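## Task

Join the printed parts into the assembly pictured on the reference card. The result is only a prop.

## Robot and tools

ROBOT. Two arms, left_arm and right_arm, face each other across a table. Each carries a five-finger hand. The right arm has a right hand and the left arm a mirrored left hand. Calibrated bases in the scene frame: left_arm at (+0.017, +0.573, 0) m, right_arm at (+0.015, -0.586, 0) m. The reference card with the target assembly is shown by show_instructions.

FRAMES. Scene frame: origin on the table top halfway between the arms, z up, table surface at z = 0, left_arm on the +y side. Arm names do not match image sides. Hand positions (metres), quaternions (wxyz) and velocities in results are given in that arm's own base frame. Fixed cameras and the table use the scene frame. Motion offsets are measured along the current Hand target's own axes.

HAND POINT. It sits 0.15 m out from the wrist flange along the fingers and 0.05 m in front of the palm. Its +z runs along straight fingers and +y points out of the palm. On the right hand +x points across the palm away from the thumb; on the left hand +x points toward the thumb. Straight fingertips lie 0.06 to 0.07 m beyond the point along +z and about 0.06 m toward -y. A wrist bracket on the little-finger side can strike objects. With level fingers the wrist can dip below the hand point and touch the table first. Large rotations can shift the point by about 1 cm.

ROW FORMAT. Every motion row is one flat list of 28 numbers, each in [-1, 1], covering both arms even if one stays still. Order: left dx, dy, dz, rx, ry, rz, then left little, ring, middle, index, thumb_bend, thumb_turn, force_limit, speed; then the same fourteen for the right arm. The six pose numbers are an offset, not a pose, from that arm's Hand target at the start of the action or move; 1.0 equals 0.6 m of travel or 180 degrees, and rx, ry, rz form one rotation vector. Within an action or a target list every row is counted from that same start, not from the row before. All six zeros re-request the current Hand target. The eight hand numbers are absolute settings: for fingers and thumb_bend +1 straight, -1 curled; thumb_turn +1 beside the palm, -1 across in front of it. force_limit maps -1..+1 to about 0..10 N at the fingertip (0..15 N for the two thumb motors). speed rises from nearly zero at -1 to full at +0.48 and above. Use about -0.94 or lower for gentle closing. To leave a hand unchanged, resend the last eight numbers you sent it; before any, send hand_measured plus hand_force_limit and hand_speed. Thumb across the palm grasps items about 0.035 to 0.065 m thick, handles down to 0.025 m.

TOOLS.
- execute_actions(actions, cameras): actions is a list of actions, each a table of up to 15 rows played at 1/30 s per row; a shorter table repeats its final row to fill 15 steps (0.5 s). An empty list returns state and images.
- move(target, speed, blend, stop_force, zero, blocking, cameras): straight-line hand paths toward one 28-number row or a list of up to 15 rows, all offsets from the same Hand targets. speed is m/s, 0.002 to 3.6, default 0.25 (rotation up to twice that in rad/s), one value or one per target. blend in metres rounds corners in a list; 0 stops at each. stop_force in N, 3 to 120, ends an arm's path when its wrist sensor feels that much resistance; not usable with blocking=false or reliable while turning. zero (default true) rezeroes that sensor first. Paths cap at 10 s and avoid nothing. The result adds a move: line saying done, off_target, moving, held or fault, plus limits such as paced or held.
- wait(seconds 0 to 10), stop(), zoom_image(camera, region [x0,y0,x1,y1], at most 504 by 504 px), show_instructions(), zero_wrist_force(arm), finished_scene(scene: current scene number).
Cameras: cam_high, cam_low, cam_left_wrist, cam_right_wrist, each 672x504.

RESULTS. Per arm: end_effector_position, end_effector_quat_wxyz, velocities, Hand target (next offsets count from it; the hand often rests slightly short), joint positions and torques, Wrist force and Wrist torque in the hand's axes plus a peak line, and hand_measured, hand_stopped_by (moving, target, force, stalled, fault), hand_load_n in motor order. A dropped grip shows as hand_load_n near 0. MOTOR HOT warns of heating; OVER-TEMPERATURE FAULT brakes the arm for a while.

CAUTIONS. Orientation is clipped each step to 32 degrees from the measured one. Arms are stiff: aiming even slightly past a firm contact can trigger a fault, a 10 s arm stop at about 150 N outside force or at joint torque limits (wrist joints 26 N m). Approach contacts slowly with stop_force. Keep arms and hands apart; hand-to-hand pressing can fail the scene. Do not steer paths near an arm's own base. Never drop parts, release them while moving, slam, or let anything leave the table. Avoid overloading fingers by pulling, twisting or swinging loads fast.

Each tool is called after ">>>" as name(argument=value, ...) on one line, values as JSON.

Reference images:

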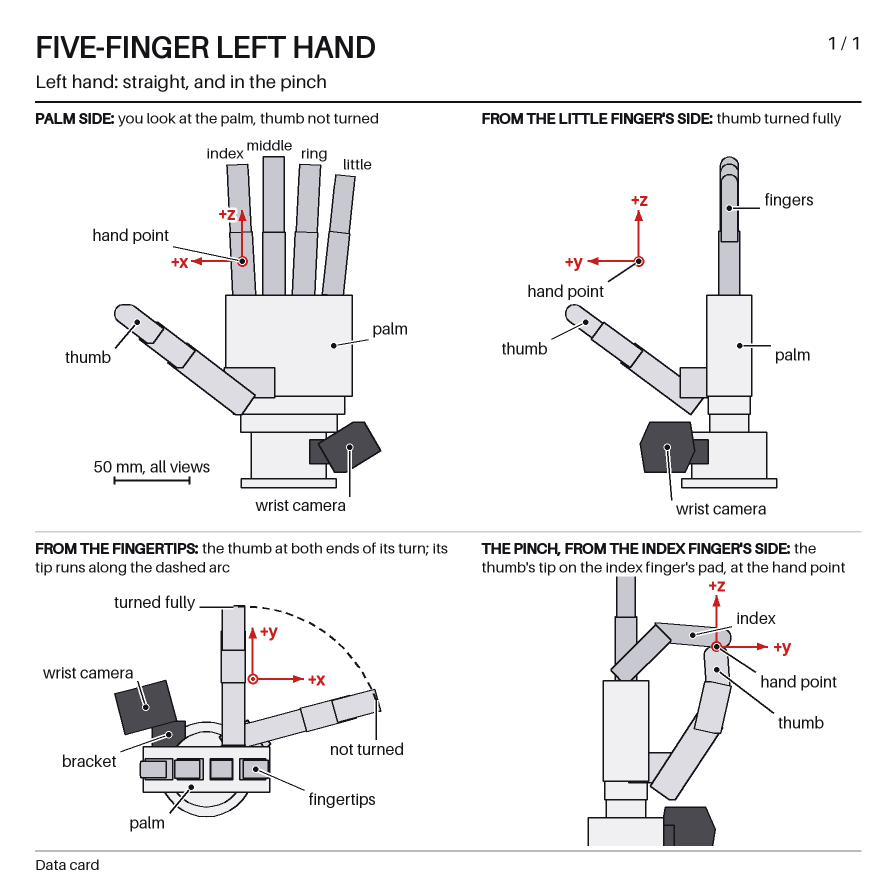

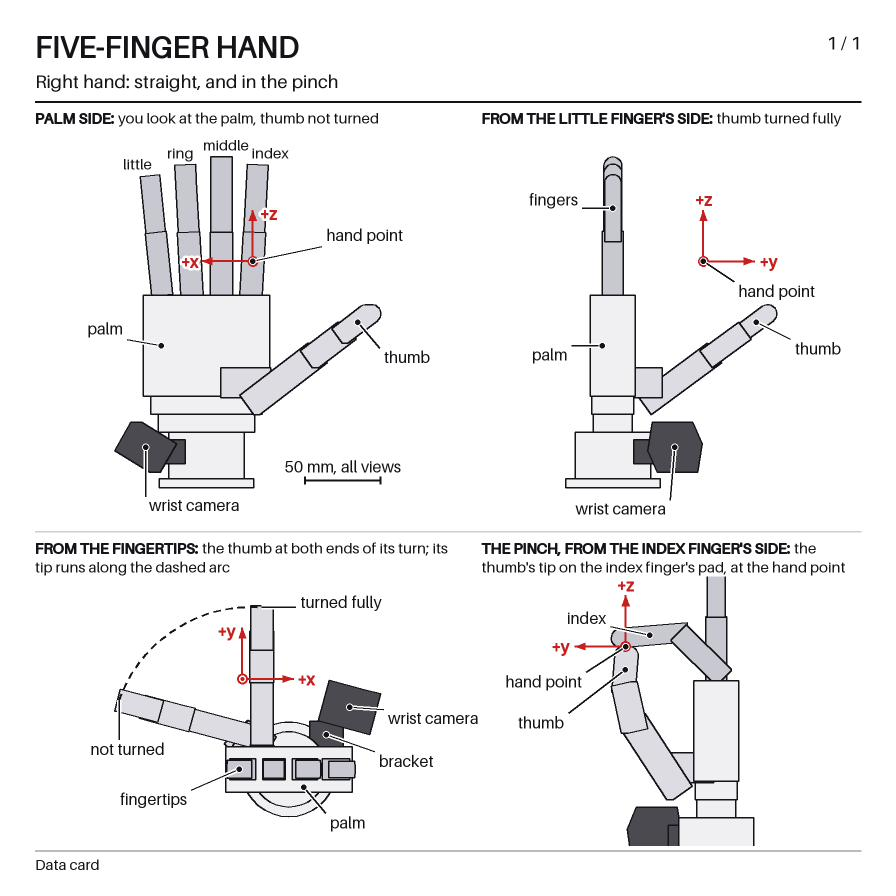

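## Session

>>> execute_actions(actions=[])

>>> show_instructions()

Scene clock: 0.00 s.
left_arm: end_effector_position=(-0.0922, +0.1326, +0.2969) hand_measured=(+1.000, +1.000, +1.000, +1.000, +1.000, +1.000) hand_load_n=(+0.0, +0.0, +0.0, +0.0, +0.0, +0.0) hand_stopped_by=(target, target, target, target, target, target) hand_force_limit=0.00 hand_speed=-0.80 end_effector_quat_wxyz=(-0.203, -0.186, +0.905, -0.325) | right_arm: end_effector_position=(+0.2743, -0.3639, +0.1046) hand_measured=(+1.000, +1.000, +1.000, +1.000, +1.000, +1.000) hand_load_n=(+0.0, +0.0, +0.0, +0.0, +0.0, +0.0) hand_stopped_by=(target, target, target, target, target, target) hand_force_limit=0.00 hand_speed=-0.80 end_effector_quat_wxyz=(+0.170, +0.839, -0.235, +0.460)
Joint positions: left_arm=[5.154 -1.445 -2.095 1.357 -2.102 -0.135] | right_arm=[-1.494 -1.62 2.337 0.038 0.861 0.941]
Joint velocities: within noise
Joint torques (N m): no reading
Wrist force (N): no reading
Wrist torque (N m): no reading
Wrist force, peak (N): no reading
Hand target: left_arm -0.0922, +0.1326, +0.2969; -0.203, -0.186, +0.905, -0.325 | right_arm +0.2743, -0.3639, +0.1046; +0.170, +0.839, -0.235, +0.460

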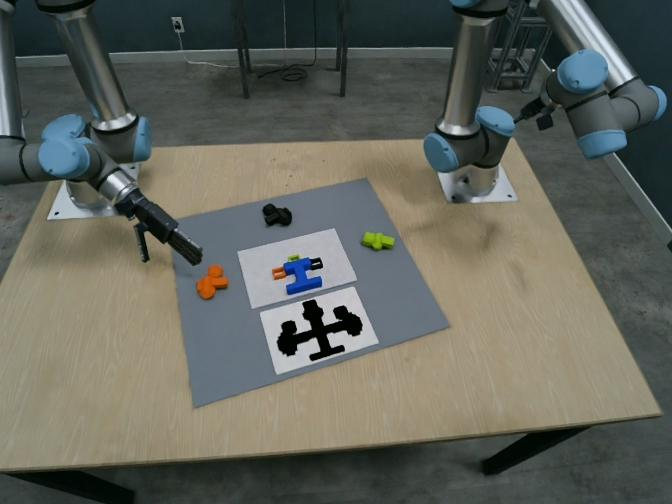

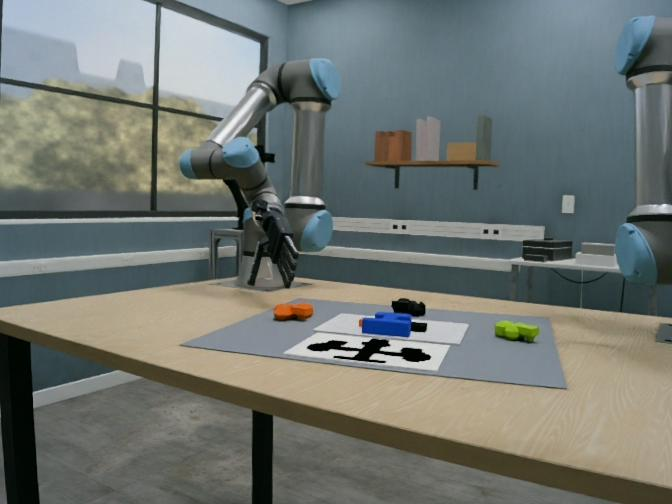

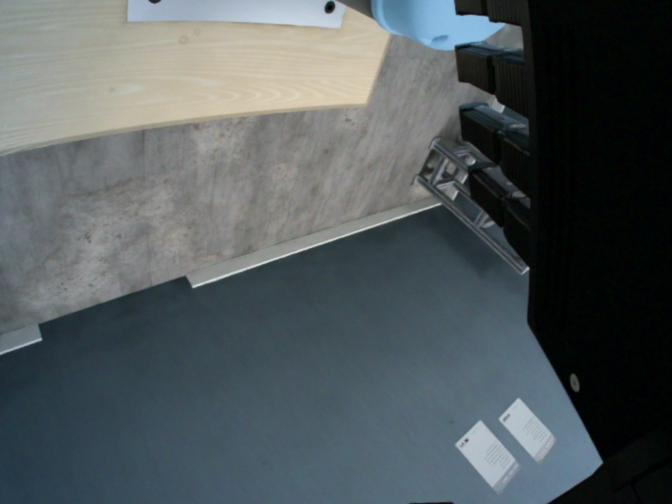

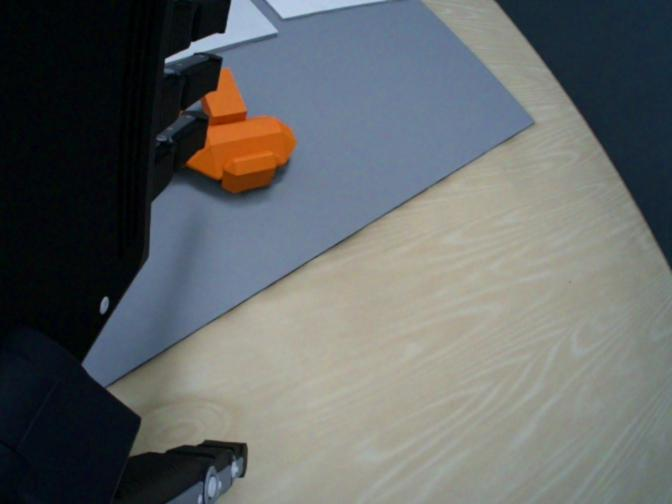

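Reference images for this scene: FIVE-FINGER LEFT HAND page 1, FIVE-FINGER HAND page 1.

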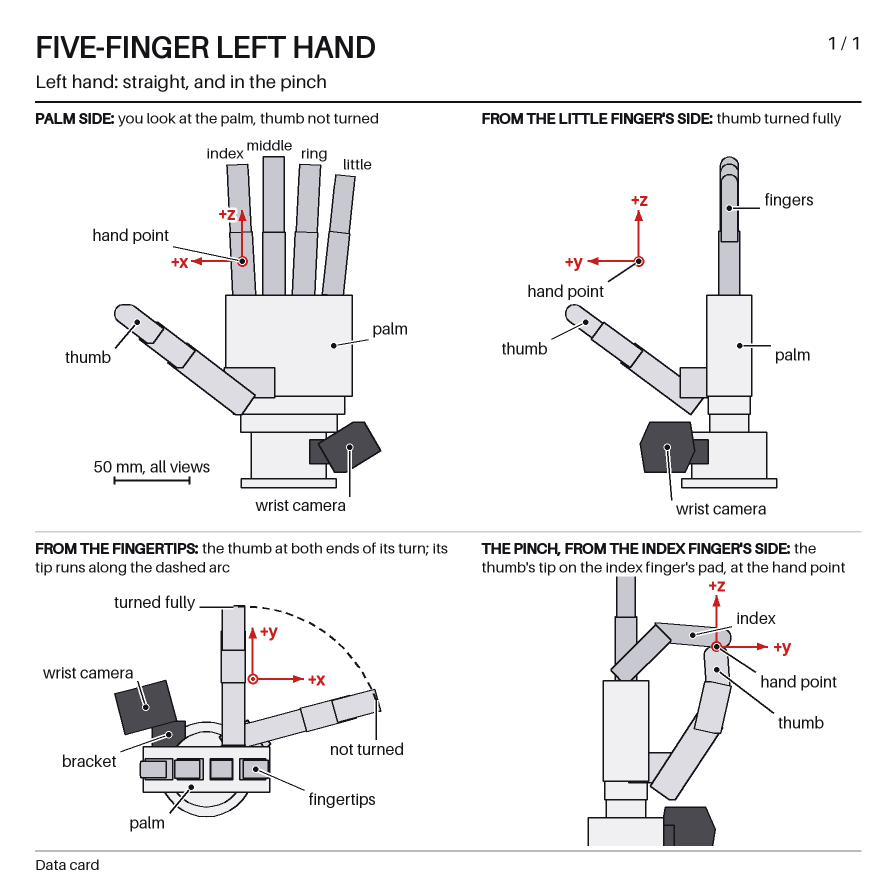

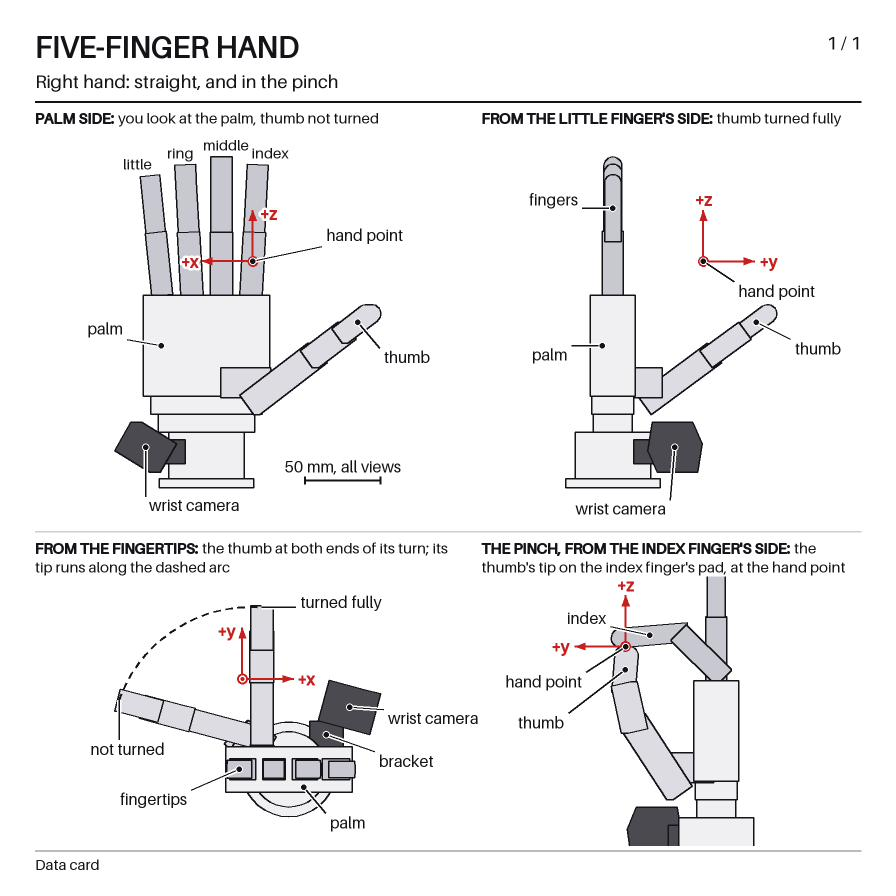

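>>> zoom_image(camera="cam_high", region=[230, 220, 390, 380])

>>> zoom_image(camera="cam_high", region=[260, 240, 340, 300])

>>> zoom_image(camera="cam_high", region=[260, 280, 380, 375])

>>> zoom_image(camera="cam_low", region=[250, 280, 560, 390])

Scaled by 3.150 from the camera's 672x504 image, which has a finer 960x720 frame.

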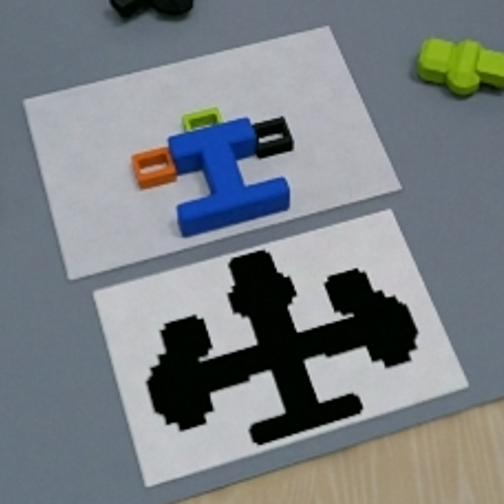

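Scaled by 6.300 from the camera's 672x504 image, which has a finer 960x720 frame.

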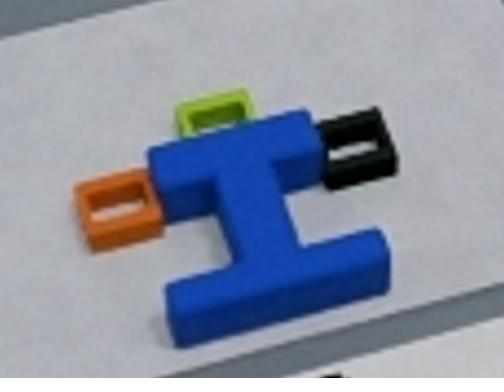

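Scaled by 4.200 from the camera's 672x504 image, which has a finer 960x720 frame.

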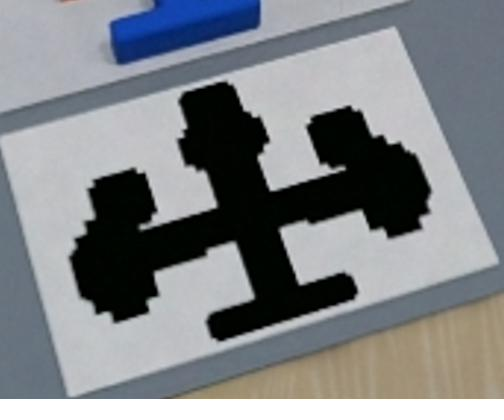

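Scaled by 1.626 from the camera's 672x504 image, which has a finer 960x720 frame.

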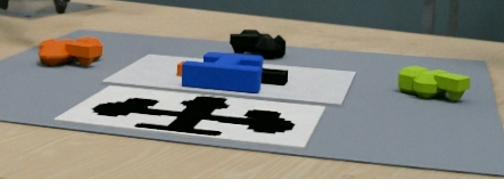

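>>> zoom_image(camera="cam_right_wrist", region=[140, 40, 340, 220])

>>> zoom_image(camera="cam_high", region=[180, 250, 250, 310])

>>> zoom_image(camera="cam_high", region=[245, 190, 315, 240])

>>> zoom_image(camera="cam_high", region=[345, 215, 415, 265])

>>> zoom_image(camera="cam_low", region=[260, 290, 340, 340])

>>> zoom_image(camera="cam_low", region=[340, 290, 440, 350])

>>> zoom_image(camera="cam_low", region=[480, 305, 560, 355])

Scaled by 2.520 from the camera's 672x504 image, which has a finer 960x720 frame.

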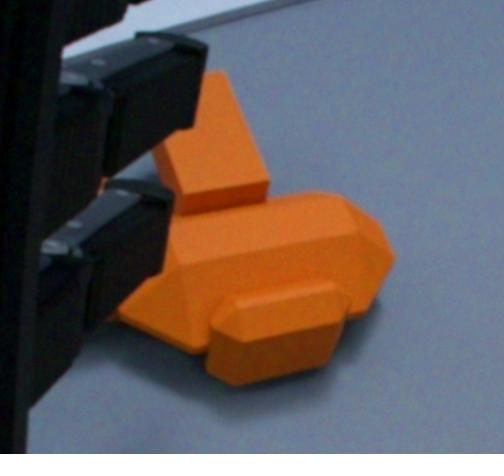

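Scaled by 7.200 from the camera's 672x504 image, which has a finer 960x720 frame.

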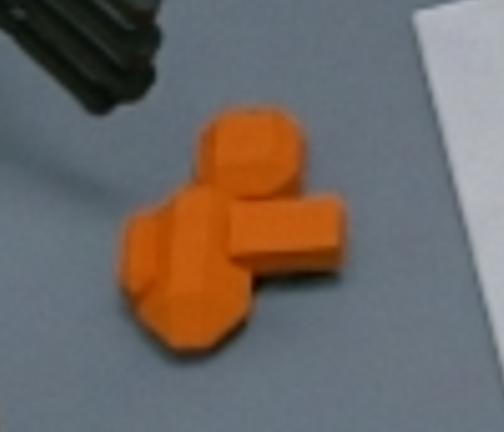

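Scaled by 7.200 from the camera's 672x504 image, which has a finer 960x720 frame.

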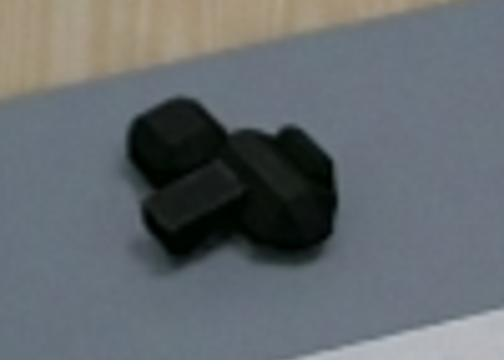

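Scaled by 7.200 from the camera's 672x504 image, which has a finer 960x720 frame.

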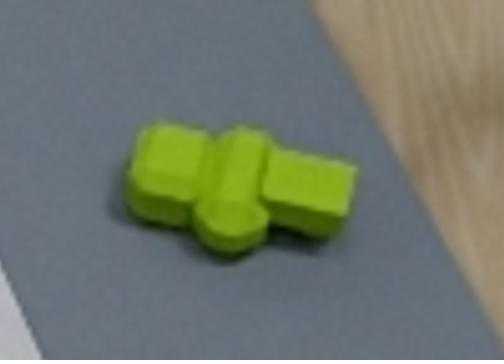

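Scaled by 6.300 from the camera's 672x504 image, which has a finer 960x720 frame.

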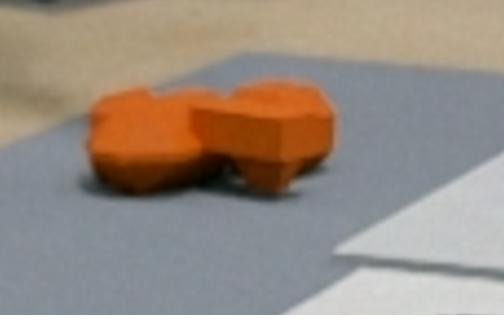

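Scaled by 5.040 from the camera's 672x504 image, which has a finer 960x720 frame.

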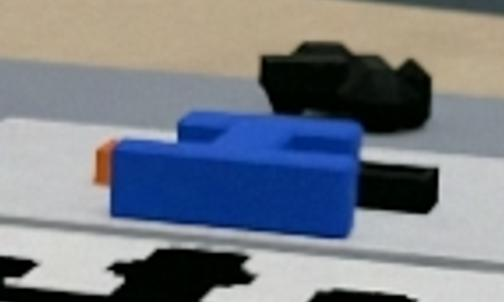

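Scaled by 6.300 from the camera's 672x504 image, which has a finer 960x720 frame.

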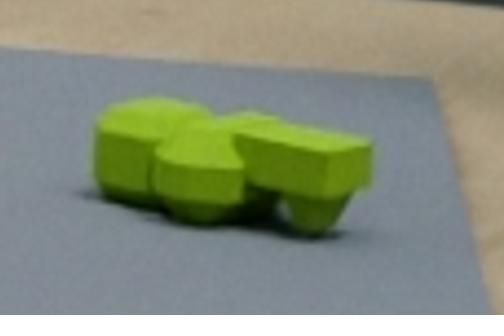

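>>> move(target=[[0,0,0,0,0,0,1,1,1,1,1,1,0,-0.8,0.0852,0.0069,-0.0518,0,0,0,1,1,1,1,1,1,0,-0.8],[0,0,0,0,0,0,1,1,1,1,1,1,0,-0.8,0.1438,0.0746,0.1003,0.0461,-0.1871,0.3804,1,1,1,1,1,1,0,-0.8]], speed=0.25, blend=0.03, cameras=["cam_right_wrist","cam_high"])

Scene clock: 251.20 s.
left_arm: end_effector_position=(-0.0922, +0.1326, +0.2969) hand_measured=(+1.000, +1.000, +1.000, +1.000, +1.000, +1.000) hand_load_n=(+0.0, +0.0, +0.0, +0.0, +0.0, +0.0) hand_stopped_by=(target, target, target, target, target, target) hand_force_limit=0.00 hand_speed=-0.80 end_effector_quat_wxyz=(-0.203, -0.186, +0.905, -0.325) | right_arm: end_effector_position=(+0.3315, -0.4518, +0.1499) hand_measured=(+1.000, +1.000, +1.000, +1.000, +1.000, +1.000) hand_load_n=(+0.0, +0.0, +0.0, +0.0, +0.0, +0.0) hand_stopped_by=(target, target, target, target, target, target) hand_force_limit=0.00 hand_speed=-0.80 end_effector_quat_wxyz=(-0.242, +0.664, -0.665, +0.242)
Joint positions: left_arm=[5.154 -1.445 -2.095 1.357 -2.102 -0.135] | right_arm=[-1.403 -0.977 1.29 1.119 0.885 1.788]
Joint torques (N m): left_arm=[0.48 9.8 15.74 -3.12 -0.95 0.29] | right_arm=[-7.23 -35.3 -26.59 4.07 -2.63 1.88]
Wrist force (N): left_arm=[-0.2 0.2 -0.2] | right_arm=[0.2 1.8 -0.1]
Wrist torque (N m): left_arm=[0.04 0.02 -0.03] | right_arm=[0.09 0.20 0.01]
Wrist force, peak (N): left_arm=[-0.6 0.6 -0.1] | right_arm=[0.2 1.8 -0.1]
Hand target: left_arm -0.0922, +0.1326, +0.2969; -0.203, -0.186, +0.905, -0.325 | right_arm +0.3315, -0.4519, +0.1499; -0.242, +0.664, -0.665, +0.242
Off the commanded pose: left_arm 0.000 m, 0 deg | right_arm 0.000 m, 0 deg.
move: done
camera_calibration:
cam_right_wrist: T_world_to_cam=[[-0.734822, -0.274382, -0.620283, 0.212046], [-0.528961, 0.804255, 0.270875, 0.490745], [0.424543, 0.527151, -0.736122, 0.327314], [0, 0, 0, 1]] pos_world=[0.276443, -0.509046, 0.239541]
Images, in order (width x height): cam_high 672x504, cam_right_wrist 672x504.

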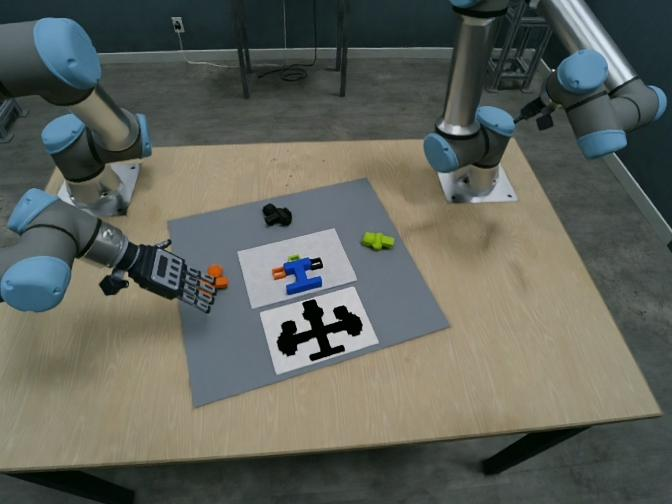

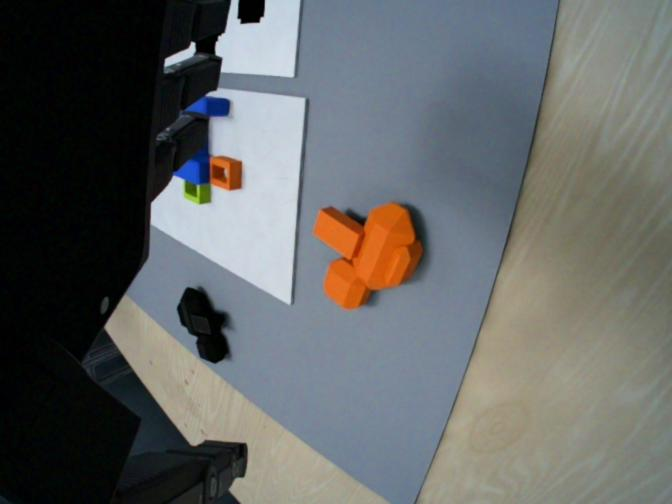

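>>> zoom_image(camera="cam_right_wrist", region=[290, 180, 450, 330])

>>> zoom_image(camera="cam_right_wrist", region=[150, 70, 310, 220])

>>> zoom_image(camera="cam_right_wrist", region=[150, 260, 270, 380])

Scaled by 3.150 from the camera's 672x504 image, which has a finer 960x720 frame.

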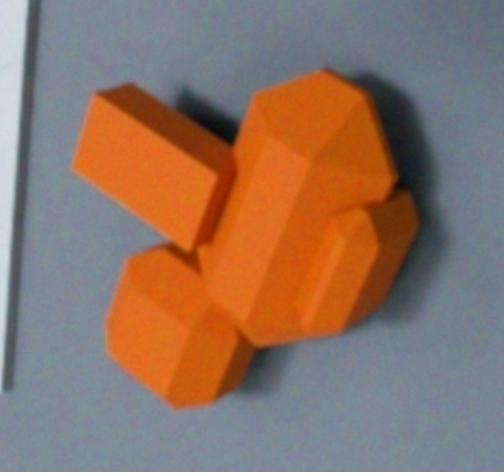

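Scaled by 3.150 from the camera's 672x504 image, which has a finer 960x720 frame.

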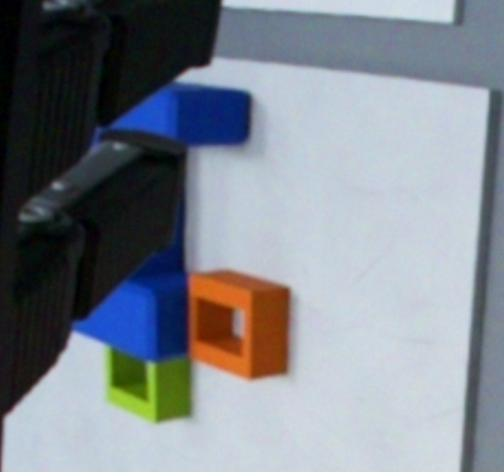

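Scaled by 4.200 from the camera's 672x504 image, which has a finer 960x720 frame.

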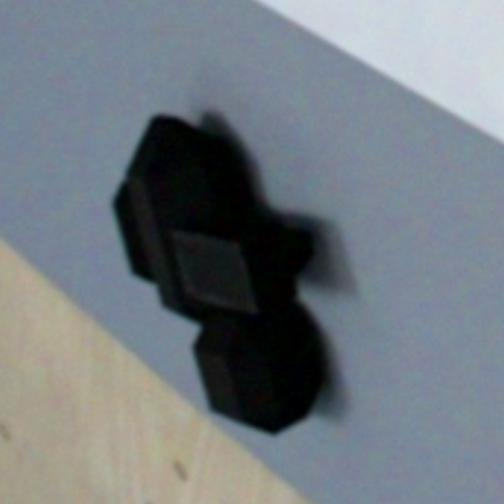

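>>> move(target=[0,0,0,0,0,0,1,1,1,1,1,1,0,-0.8,-0.1083,0.0015,-0.0448,0,0,0,1,1,1,1,1,1,0,-0.8], cameras=["cam_right_wrist"])

>>> zoom_image(camera="cam_right_wrist", region=[270, 150, 430, 270])

Scene clock: 619.87 s.
left_arm: end_effector_position=(-0.0922, +0.1326, +0.2969) hand_measured=(+1.000, +1.000, +1.000, +1.000, +1.000, +1.000) hand_load_n=(+0.0, +0.0, +0.0, -0.5, +0.0, +0.0) hand_stopped_by=(target, target, target, target, target, target) hand_force_limit=0.00 hand_speed=-0.80 end_effector_quat_wxyz=(-0.203, -0.186, +0.905, -0.325) | right_arm: end_effector_position=(+0.3136, -0.3870, +0.1699) hand_measured=(+1.000, +1.000, +1.000, +1.000, +1.000, +1.000) hand_load_n=(+0.0, +0.0, +0.0, +0.0, +0.0, +0.0) hand_stopped_by=(target, target, target, target, target, target) hand_force_limit=0.00 hand_speed=-0.80 end_effector_quat_wxyz=(-0.242, +0.664, -0.665, +0.242)
Joint positions: left_arm=[5.154 -1.445 -2.095 1.357 -2.102 -0.135] | right_arm=[-1.419 -1.147 1.504 1.088 0.883 1.769]
Joint torques (N m): left_arm=[0.44 9.89 16.15 -3.11 -0.98 0.24] | right_arm=[-6.5 -45.22 -8.95 0.11 -2.52 -1.7]
Wrist force (N): left_arm=[-0.3 0.0 -0.3] | right_arm=[0.4 1.7 -0.3]
Wrist torque (N m): left_arm=[0.03 0.03 -0.02] | right_arm=[0.07 0.19 0.18]
Wrist force, peak (N): left_arm=[-0.8 0.2 -0.4] | right_arm=[0.2 1.9 -0.2]
Hand target: left_arm -0.0922, +0.1326, +0.2969; -0.203, -0.186, +0.905, -0.325 | right_arm +0.3136, -0.3869, +0.1699; -0.242, +0.664, -0.665, +0.242
Off the commanded pose: left_arm 0.000 m, 0 deg | right_arm 0.000 m, 0 deg.
move: done
camera_calibration:
cam_right_wrist: T_world_to_cam=[[-0.734891, -0.274037, -0.620355, 0.229279], [-0.52887, 0.804181, 0.271275, 0.423664], [0.424538, 0.527444, -0.735914, 0.315438], [0, 0, 0, 1]] pos_world=[0.258643, -0.444247, 0.25944]
Images, in order (width x height): cam_right_wrist 672x504.

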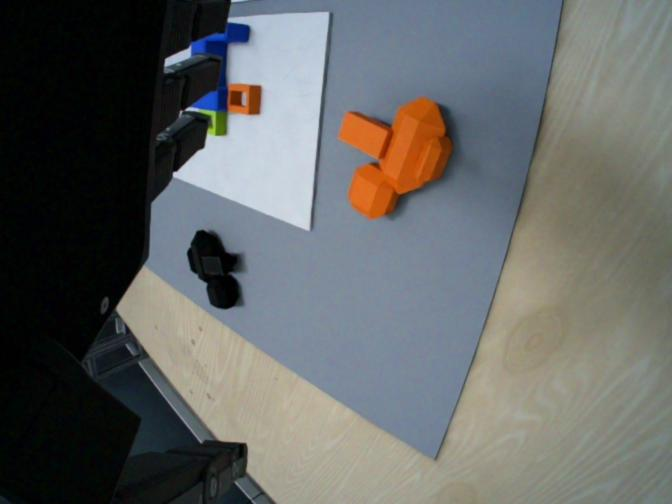

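Scaled by 3.150 from the camera's 672x504 image, which has a finer 960x720 frame.

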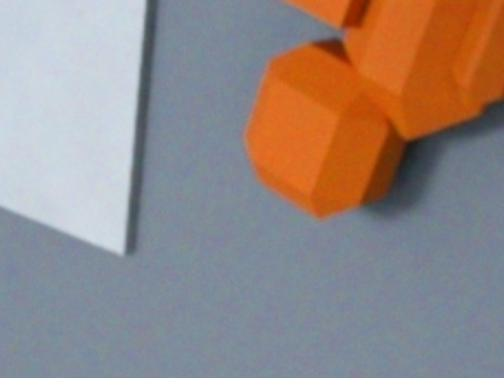

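>>> zoom_image(camera="cam_right_wrist", region=[330, 90, 460, 222])

>>> zoom_image(camera="cam_right_wrist", region=[180, 60, 280, 160])

Scaled by 3.818 from the camera's 672x504 image, which has a finer 960x720 frame.

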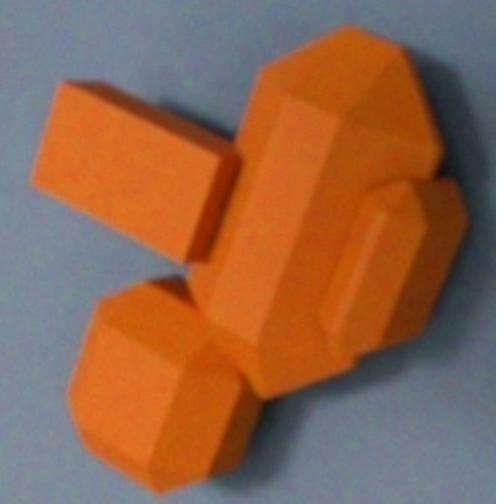

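Scaled by 5.040 from the camera's 672x504 image, which has a finer 960x720 frame.

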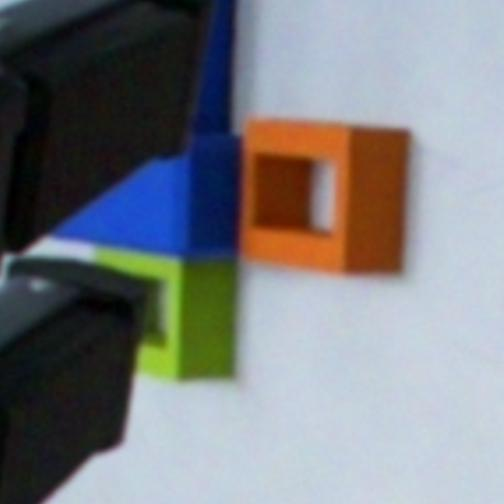

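>>> move(target=[-0.6470,0.1017,-0.2919,0.1270,-0.3645,-0.2430,1,1,1,1,1,1,0,-0.8,0,0,0,0,0,0,1,1,1,1,1,1,0,-0.8], speed=0.2, cameras=["cam_left_wrist","cam_high"])

Scene clock: 881.83 s.
left_arm: end_effector_position=(+0.2516, +0.3722, +0.1999) hand_measured=(+1.000, +1.000, +1.000, +1.000, +1.000, +1.000) hand_load_n=(+0.0, +0.0, +0.0, +0.0, +0.0, +0.0) hand_stopped_by=(target, target, target, target, target, target) hand_force_limit=0.00 hand_speed=-0.80 end_effector_quat_wxyz=(-0.242, +0.664, -0.664, +0.242) | right_arm: end_effector_position=(+0.3136, -0.3869, +0.1699) hand_measured=(+1.000, +1.000, +1.000, +1.000, +1.000, +1.000) hand_load_n=(+0.0, +0.0, +0.0, +0.0, +0.0, +0.0) hand_stopped_by=(target, target, target, target, target, target) hand_force_limit=0.00 hand_speed=-0.80 end_effector_quat_wxyz=(-0.242, +0.664, -0.665, +0.242)
Joint positions: left_arm=[4.704 -1.895 -1.596 1.928 -0.872 -1.582] | right_arm=[-1.419 -1.147 1.505 1.088 0.883 1.769]
Joint torques (N m): left_arm=[-6.4 28.98 23.95 -0.71 -1.43 -2.46] | right_arm=[-7.11 -46.06 -9.84 0.15 -2.61 -1.83]
Wrist force (N): left_arm=[-1.6 0.4 -0.7] | right_arm=[0.2 1.7 -0.3]
Wrist torque (N m): left_arm=[0.11 0.18 -0.08] | right_arm=[0.06 0.21 0.18]
Wrist force, peak (N): left_arm=[-1.7 0.5 -0.4] | right_arm=[0.4 2.0 -0.3]
Hand target: left_arm +0.2517, +0.3722, +0.1999; -0.242, +0.665, -0.664, +0.242 | right_arm +0.3136, -0.3869, +0.1699; -0.242, +0.664, -0.665, +0.242
Off the commanded pose: left_arm 0.000 m, 0 deg | right_arm 0.000 m, 0 deg.
move: done
camera_calibration:
cam_left_wrist: T_world_to_cam=[[0.766298, -0.207564, 0.608033, -0.236392], [-0.443355, -0.855774, 0.26662, 0.381794], [0.464998, -0.473885, -0.747803, 0.32219], [0, 0, 0, 1]] pos_world=[0.200599, 0.430344, 0.282875]
Images, in order (width x height): cam_high 672x504, cam_left_wrist 672x504.

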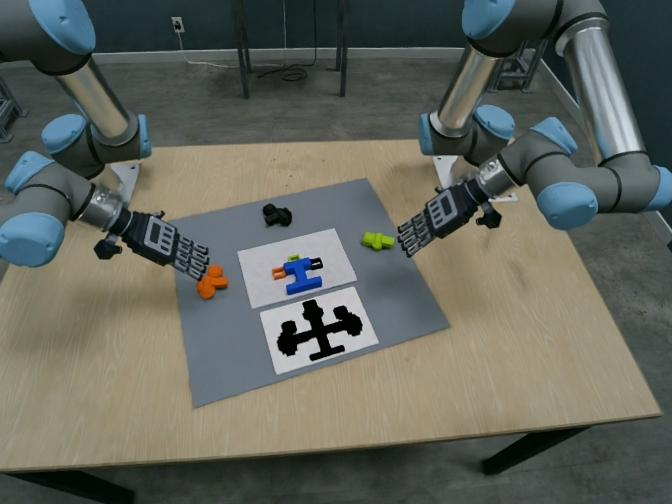

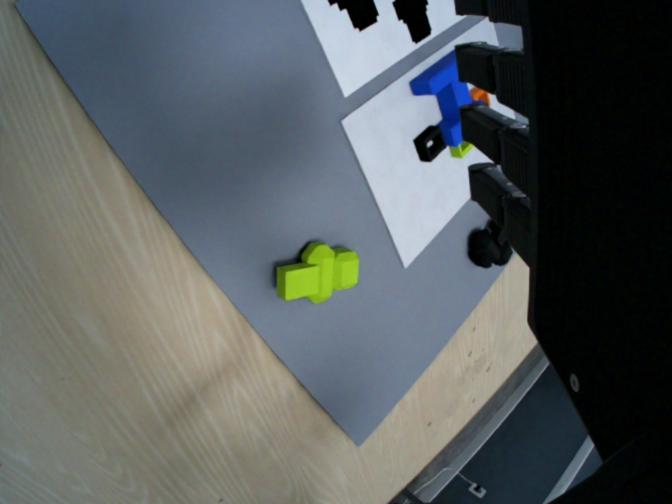

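>>> zoom_image(camera="cam_left_wrist", region=[265, 230, 375, 310])

>>> zoom_image(camera="cam_left_wrist", region=[400, 30, 520, 170])

>>> zoom_image(camera="cam_left_wrist", region=[455, 200, 525, 280])

Scaled by 4.582 from the camera's 672x504 image, which has a finer 960x720 frame.

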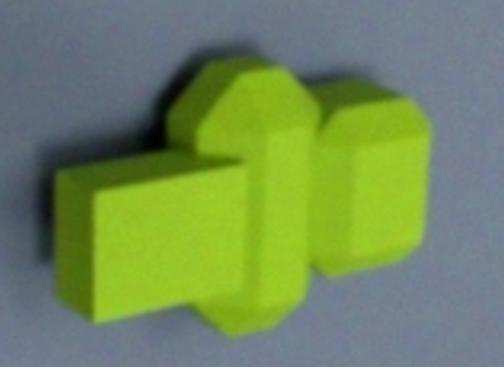

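Scaled by 3.600 from the camera's 672x504 image, which has a finer 960x720 frame.

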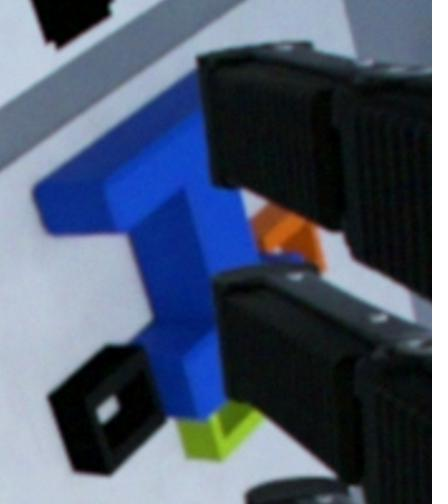

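Scaled by 6.300 from the camera's 672x504 image, which has a finer 960x720 frame.

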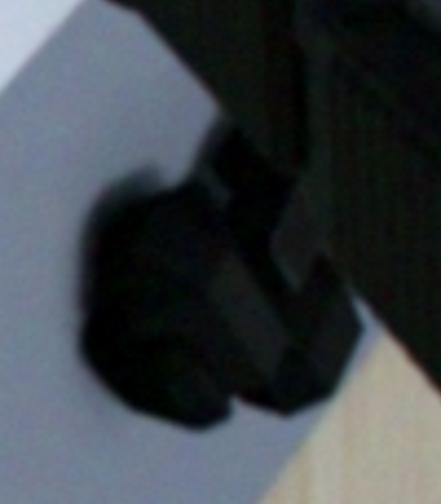

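>>> move(target=[0,0,0,0,0,0,1,1,1,1,1,1,0,-0.8,-0.0547,-0.0065,0.1358,0.0833,0,0,-1,0.6,-0.8,0.6,0.9,-1,0,-0.3], speed=0.15, cameras=["cam_right_wrist","cam_high","cam_low"])

>>> zoom_image(camera="cam_right_wrist", region=[150, 60, 500, 360])

Scene clock: 992.07 s.
left_arm: end_effector_position=(+0.2517, +0.3722, +0.1999) hand_measured=(+1.000, +1.000, +1.000, +1.000, +1.000, +1.000) hand_load_n=(+0.0, +0.0, +0.0, +0.0, +0.0, +0.0) hand_stopped_by=(target, target, target, target, target, target) hand_force_limit=0.00 hand_speed=-0.80 end_effector_quat_wxyz=(-0.242, +0.665, -0.664, +0.242) | right_arm: end_effector_position=(+0.3689, -0.3540, +0.1100) hand_measured=(-1.000, +0.600, -0.800, +0.600, +0.900, -1.000) hand_load_n=(+0.0, +0.0, +0.0, +0.0, +0.0, +0.0) hand_stopped_by=(target, target, target, target, target, target) hand_force_limit=0.00 hand_speed=-0.30 end_effector_quat_wxyz=(-0.326, +0.627, -0.627, +0.326)
Joint positions: left_arm=[4.704 -1.895 -1.596 1.928 -0.872 -1.583] | right_arm=[-1.407 -1.122 1.717 0.748 0.63 1.851]
Joint torques (N m): left_arm=[-5.97 43.4 24.38 -0.93 -1.35 -2.63] | right_arm=[8.19 -27.34 -7.47 0.09 -2.83 1.79]
Wrist force (N): left_arm=[-1.5 0.3 -0.2] | right_arm=[0.6 1.7 -0.8]
Wrist torque (N m): left_arm=[0.07 0.17 -0.08] | right_arm=[0.09 0.17 0.03]
Wrist force, peak (N): left_arm=[-1.7 0.4 -0.7] | right_arm=[0.3 1.8 -0.9]
Hand target: left_arm +0.2517, +0.3722, +0.1999; -0.242, +0.665, -0.664, +0.242 | right_arm +0.3689, -0.3540, +0.1100; -0.326, +0.627, -0.627, +0.326
Off the commanded pose: left_arm 0.000 m, 0 deg | right_arm 0.000 m, 0 deg.
move: done
camera_calibration:
cam_right_wrist: T_world_to_cam=[[-0.549472, -0.274041, -0.789292, 0.191995], [-0.580901, 0.804296, 0.125148, 0.477899], [0.600528, 0.527266, -0.601129, 0.150757], [0, 0, 0, 1]] pos_world=[0.292575, -0.411247, 0.182356]
Images, in order (width x height): cam_high 672x504, cam_low 672x504, cam_right_wrist 672x504.

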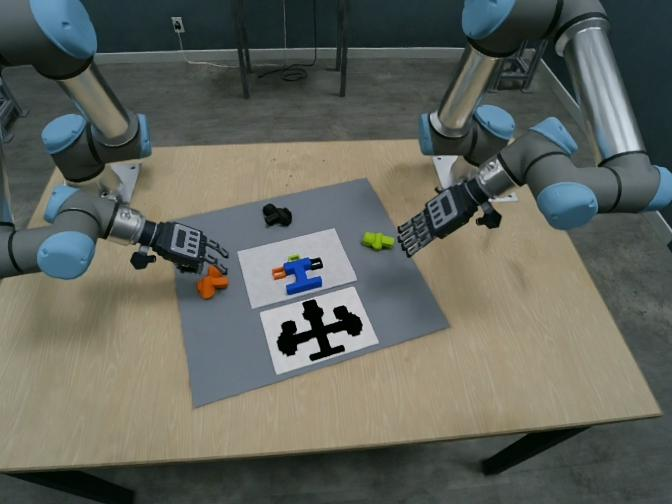

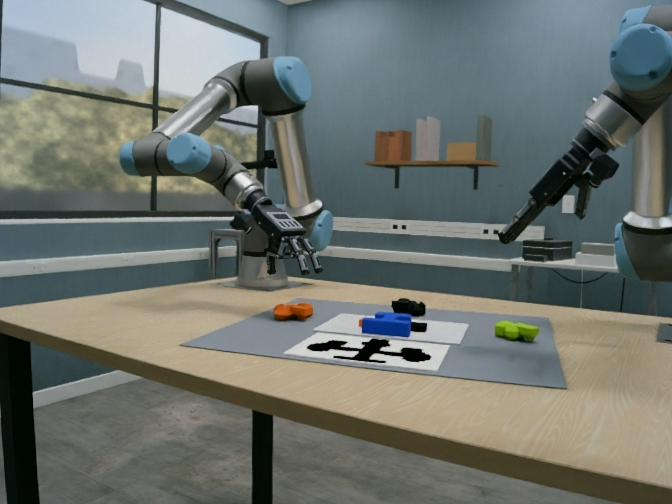

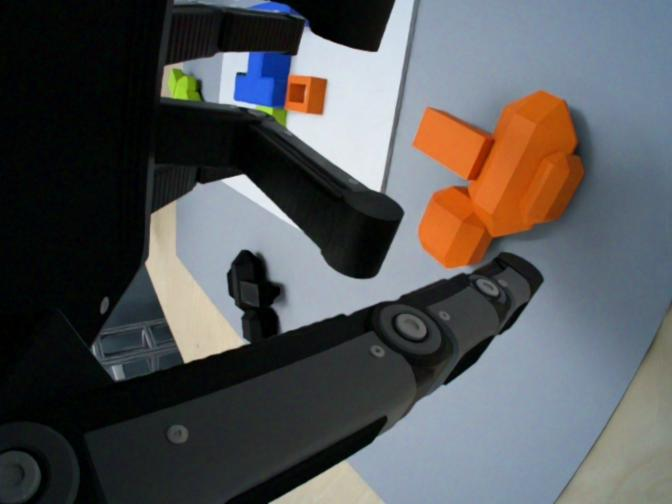

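Scaled by 1.440 from the camera's 672x504 image, which has a finer 960x720 frame.

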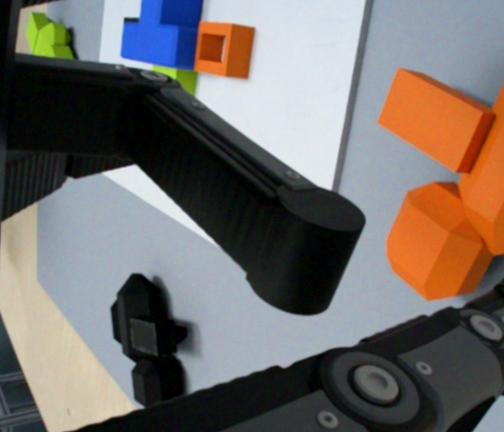

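>>> move(target=[0,0,0,0,0,0,1,1,1,1,1,1,0,-0.8,0,0.1147,0.0803,0,0,0,-1,0.6,-0.8,0.6,0.9,-1,0,-0.3], speed=0.06, stop_force=8, cameras=["cam_right_wrist","cam_low"])

>>> zoom_image(camera="cam_low", region=[200, 180, 340, 340])

Scene clock: 1037.87 s.
left_arm: end_effector_position=(+0.2517, +0.3722, +0.1999) hand_measured=(+1.000, +1.000, +1.000, +1.000, +1.000, +1.000) hand_load_n=(-0.5, +0.0, +0.0, +0.0, +0.0, +0.0) hand_stopped_by=(target, target, target, target, target, target) hand_force_limit=0.00 hand_speed=-0.80 end_effector_quat_wxyz=(-0.242, +0.665, -0.664, +0.242) | right_arm: end_effector_position=(+0.3689, -0.3540, +0.0260) hand_measured=(-1.000, +0.600, -0.800, +0.600, +0.900, -1.000) hand_load_n=(+0.0, +0.0, +0.0, +0.0, +0.0, +0.0) hand_stopped_by=(target, target, target, target, target, target) hand_force_limit=0.00 hand_speed=-0.30 end_effector_quat_wxyz=(-0.326, +0.627, -0.627, +0.326)
Joint positions: left_arm=[4.704 -1.895 -1.596 1.928 -0.872 -1.583] | right_arm=[-1.408 -0.994 1.779 0.558 0.63 1.851]
Joint torques (N m): left_arm=[-6.16 43.18 24.38 -0.92 -1.39 -2.73] | right_arm=[8.23 -29.38 -4.31 -0.08 -1.92 1.82]
Wrist force (N): left_arm=[-1.2 0.3 -0.4] | right_arm=[0.3 1.8 -0.8]
Wrist torque (N m): left_arm=[0.08 0.12 -0.05] | right_arm=[0.10 0.21 0.04]
Wrist force, peak (N): left_arm=[-1.6 0.1 -1.0] | right_arm=[0.4 2.0 -0.8]
Hand target: left_arm +0.2517, +0.3722, +0.1999; -0.242, +0.665, -0.664, +0.242 | right_arm +0.3689, -0.3540, +0.0260; -0.326, +0.627, -0.627, +0.326
Off the commanded pose: left_arm 0.000 m, 0 deg | right_arm 0.000 m, 0 deg.
move: done
camera_calibration:
cam_right_wrist: T_world_to_cam=[[-0.549346, -0.274034, -0.789382, 0.125669], [-0.580917, 0.804298, 0.125059, 0.488426], [0.600628, 0.527267, -0.601029, 0.100223], [0, 0, 0, 1]] pos_world=[0.292575, -0.411247, 0.0983557]
Images, in order (width x height): cam_low 672x504, cam_right_wrist 672x504.

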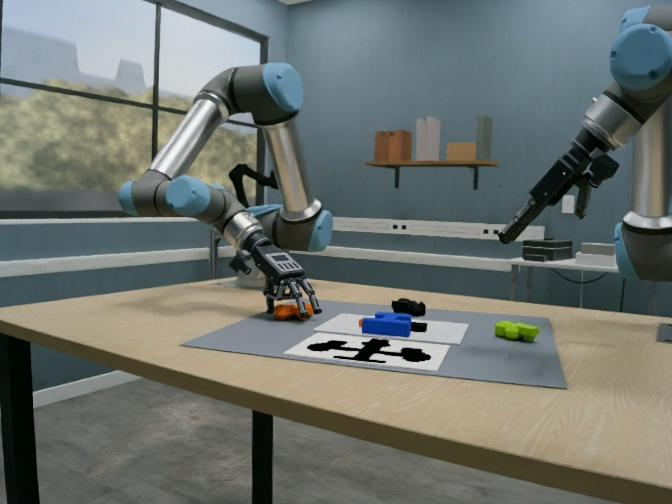

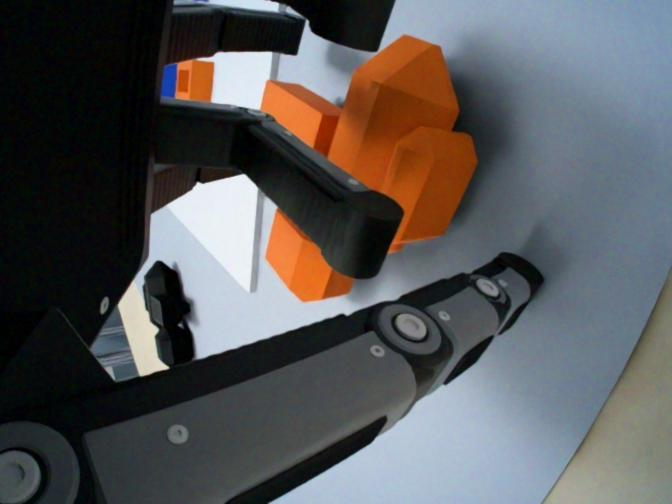

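Scaled by 3.150 from the camera's 672x504 image, which has a finer 960x720 frame.

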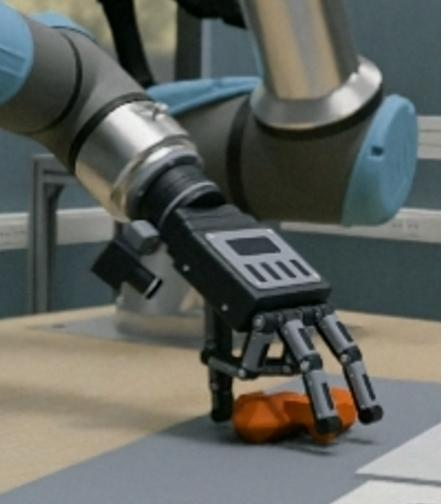

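>>> zoom_image(camera="cam_low", region=[260, 275, 330, 330])

>>> zoom_image(camera="cam_right_wrist", region=[240, 20, 520, 320])

Scaled by 7.200 from the camera's 672x504 image, which has a finer 960x720 frame.

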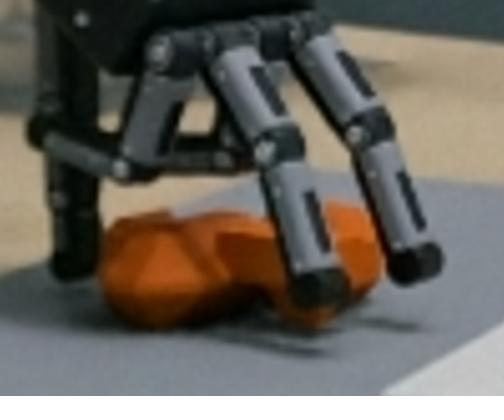

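Scaled by 1.680 from the camera's 672x504 image, which has a finer 960x720 frame.

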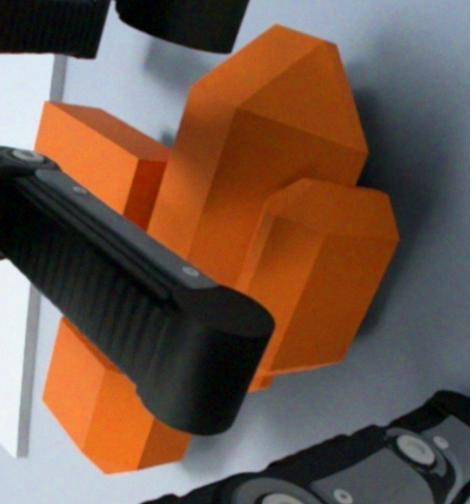

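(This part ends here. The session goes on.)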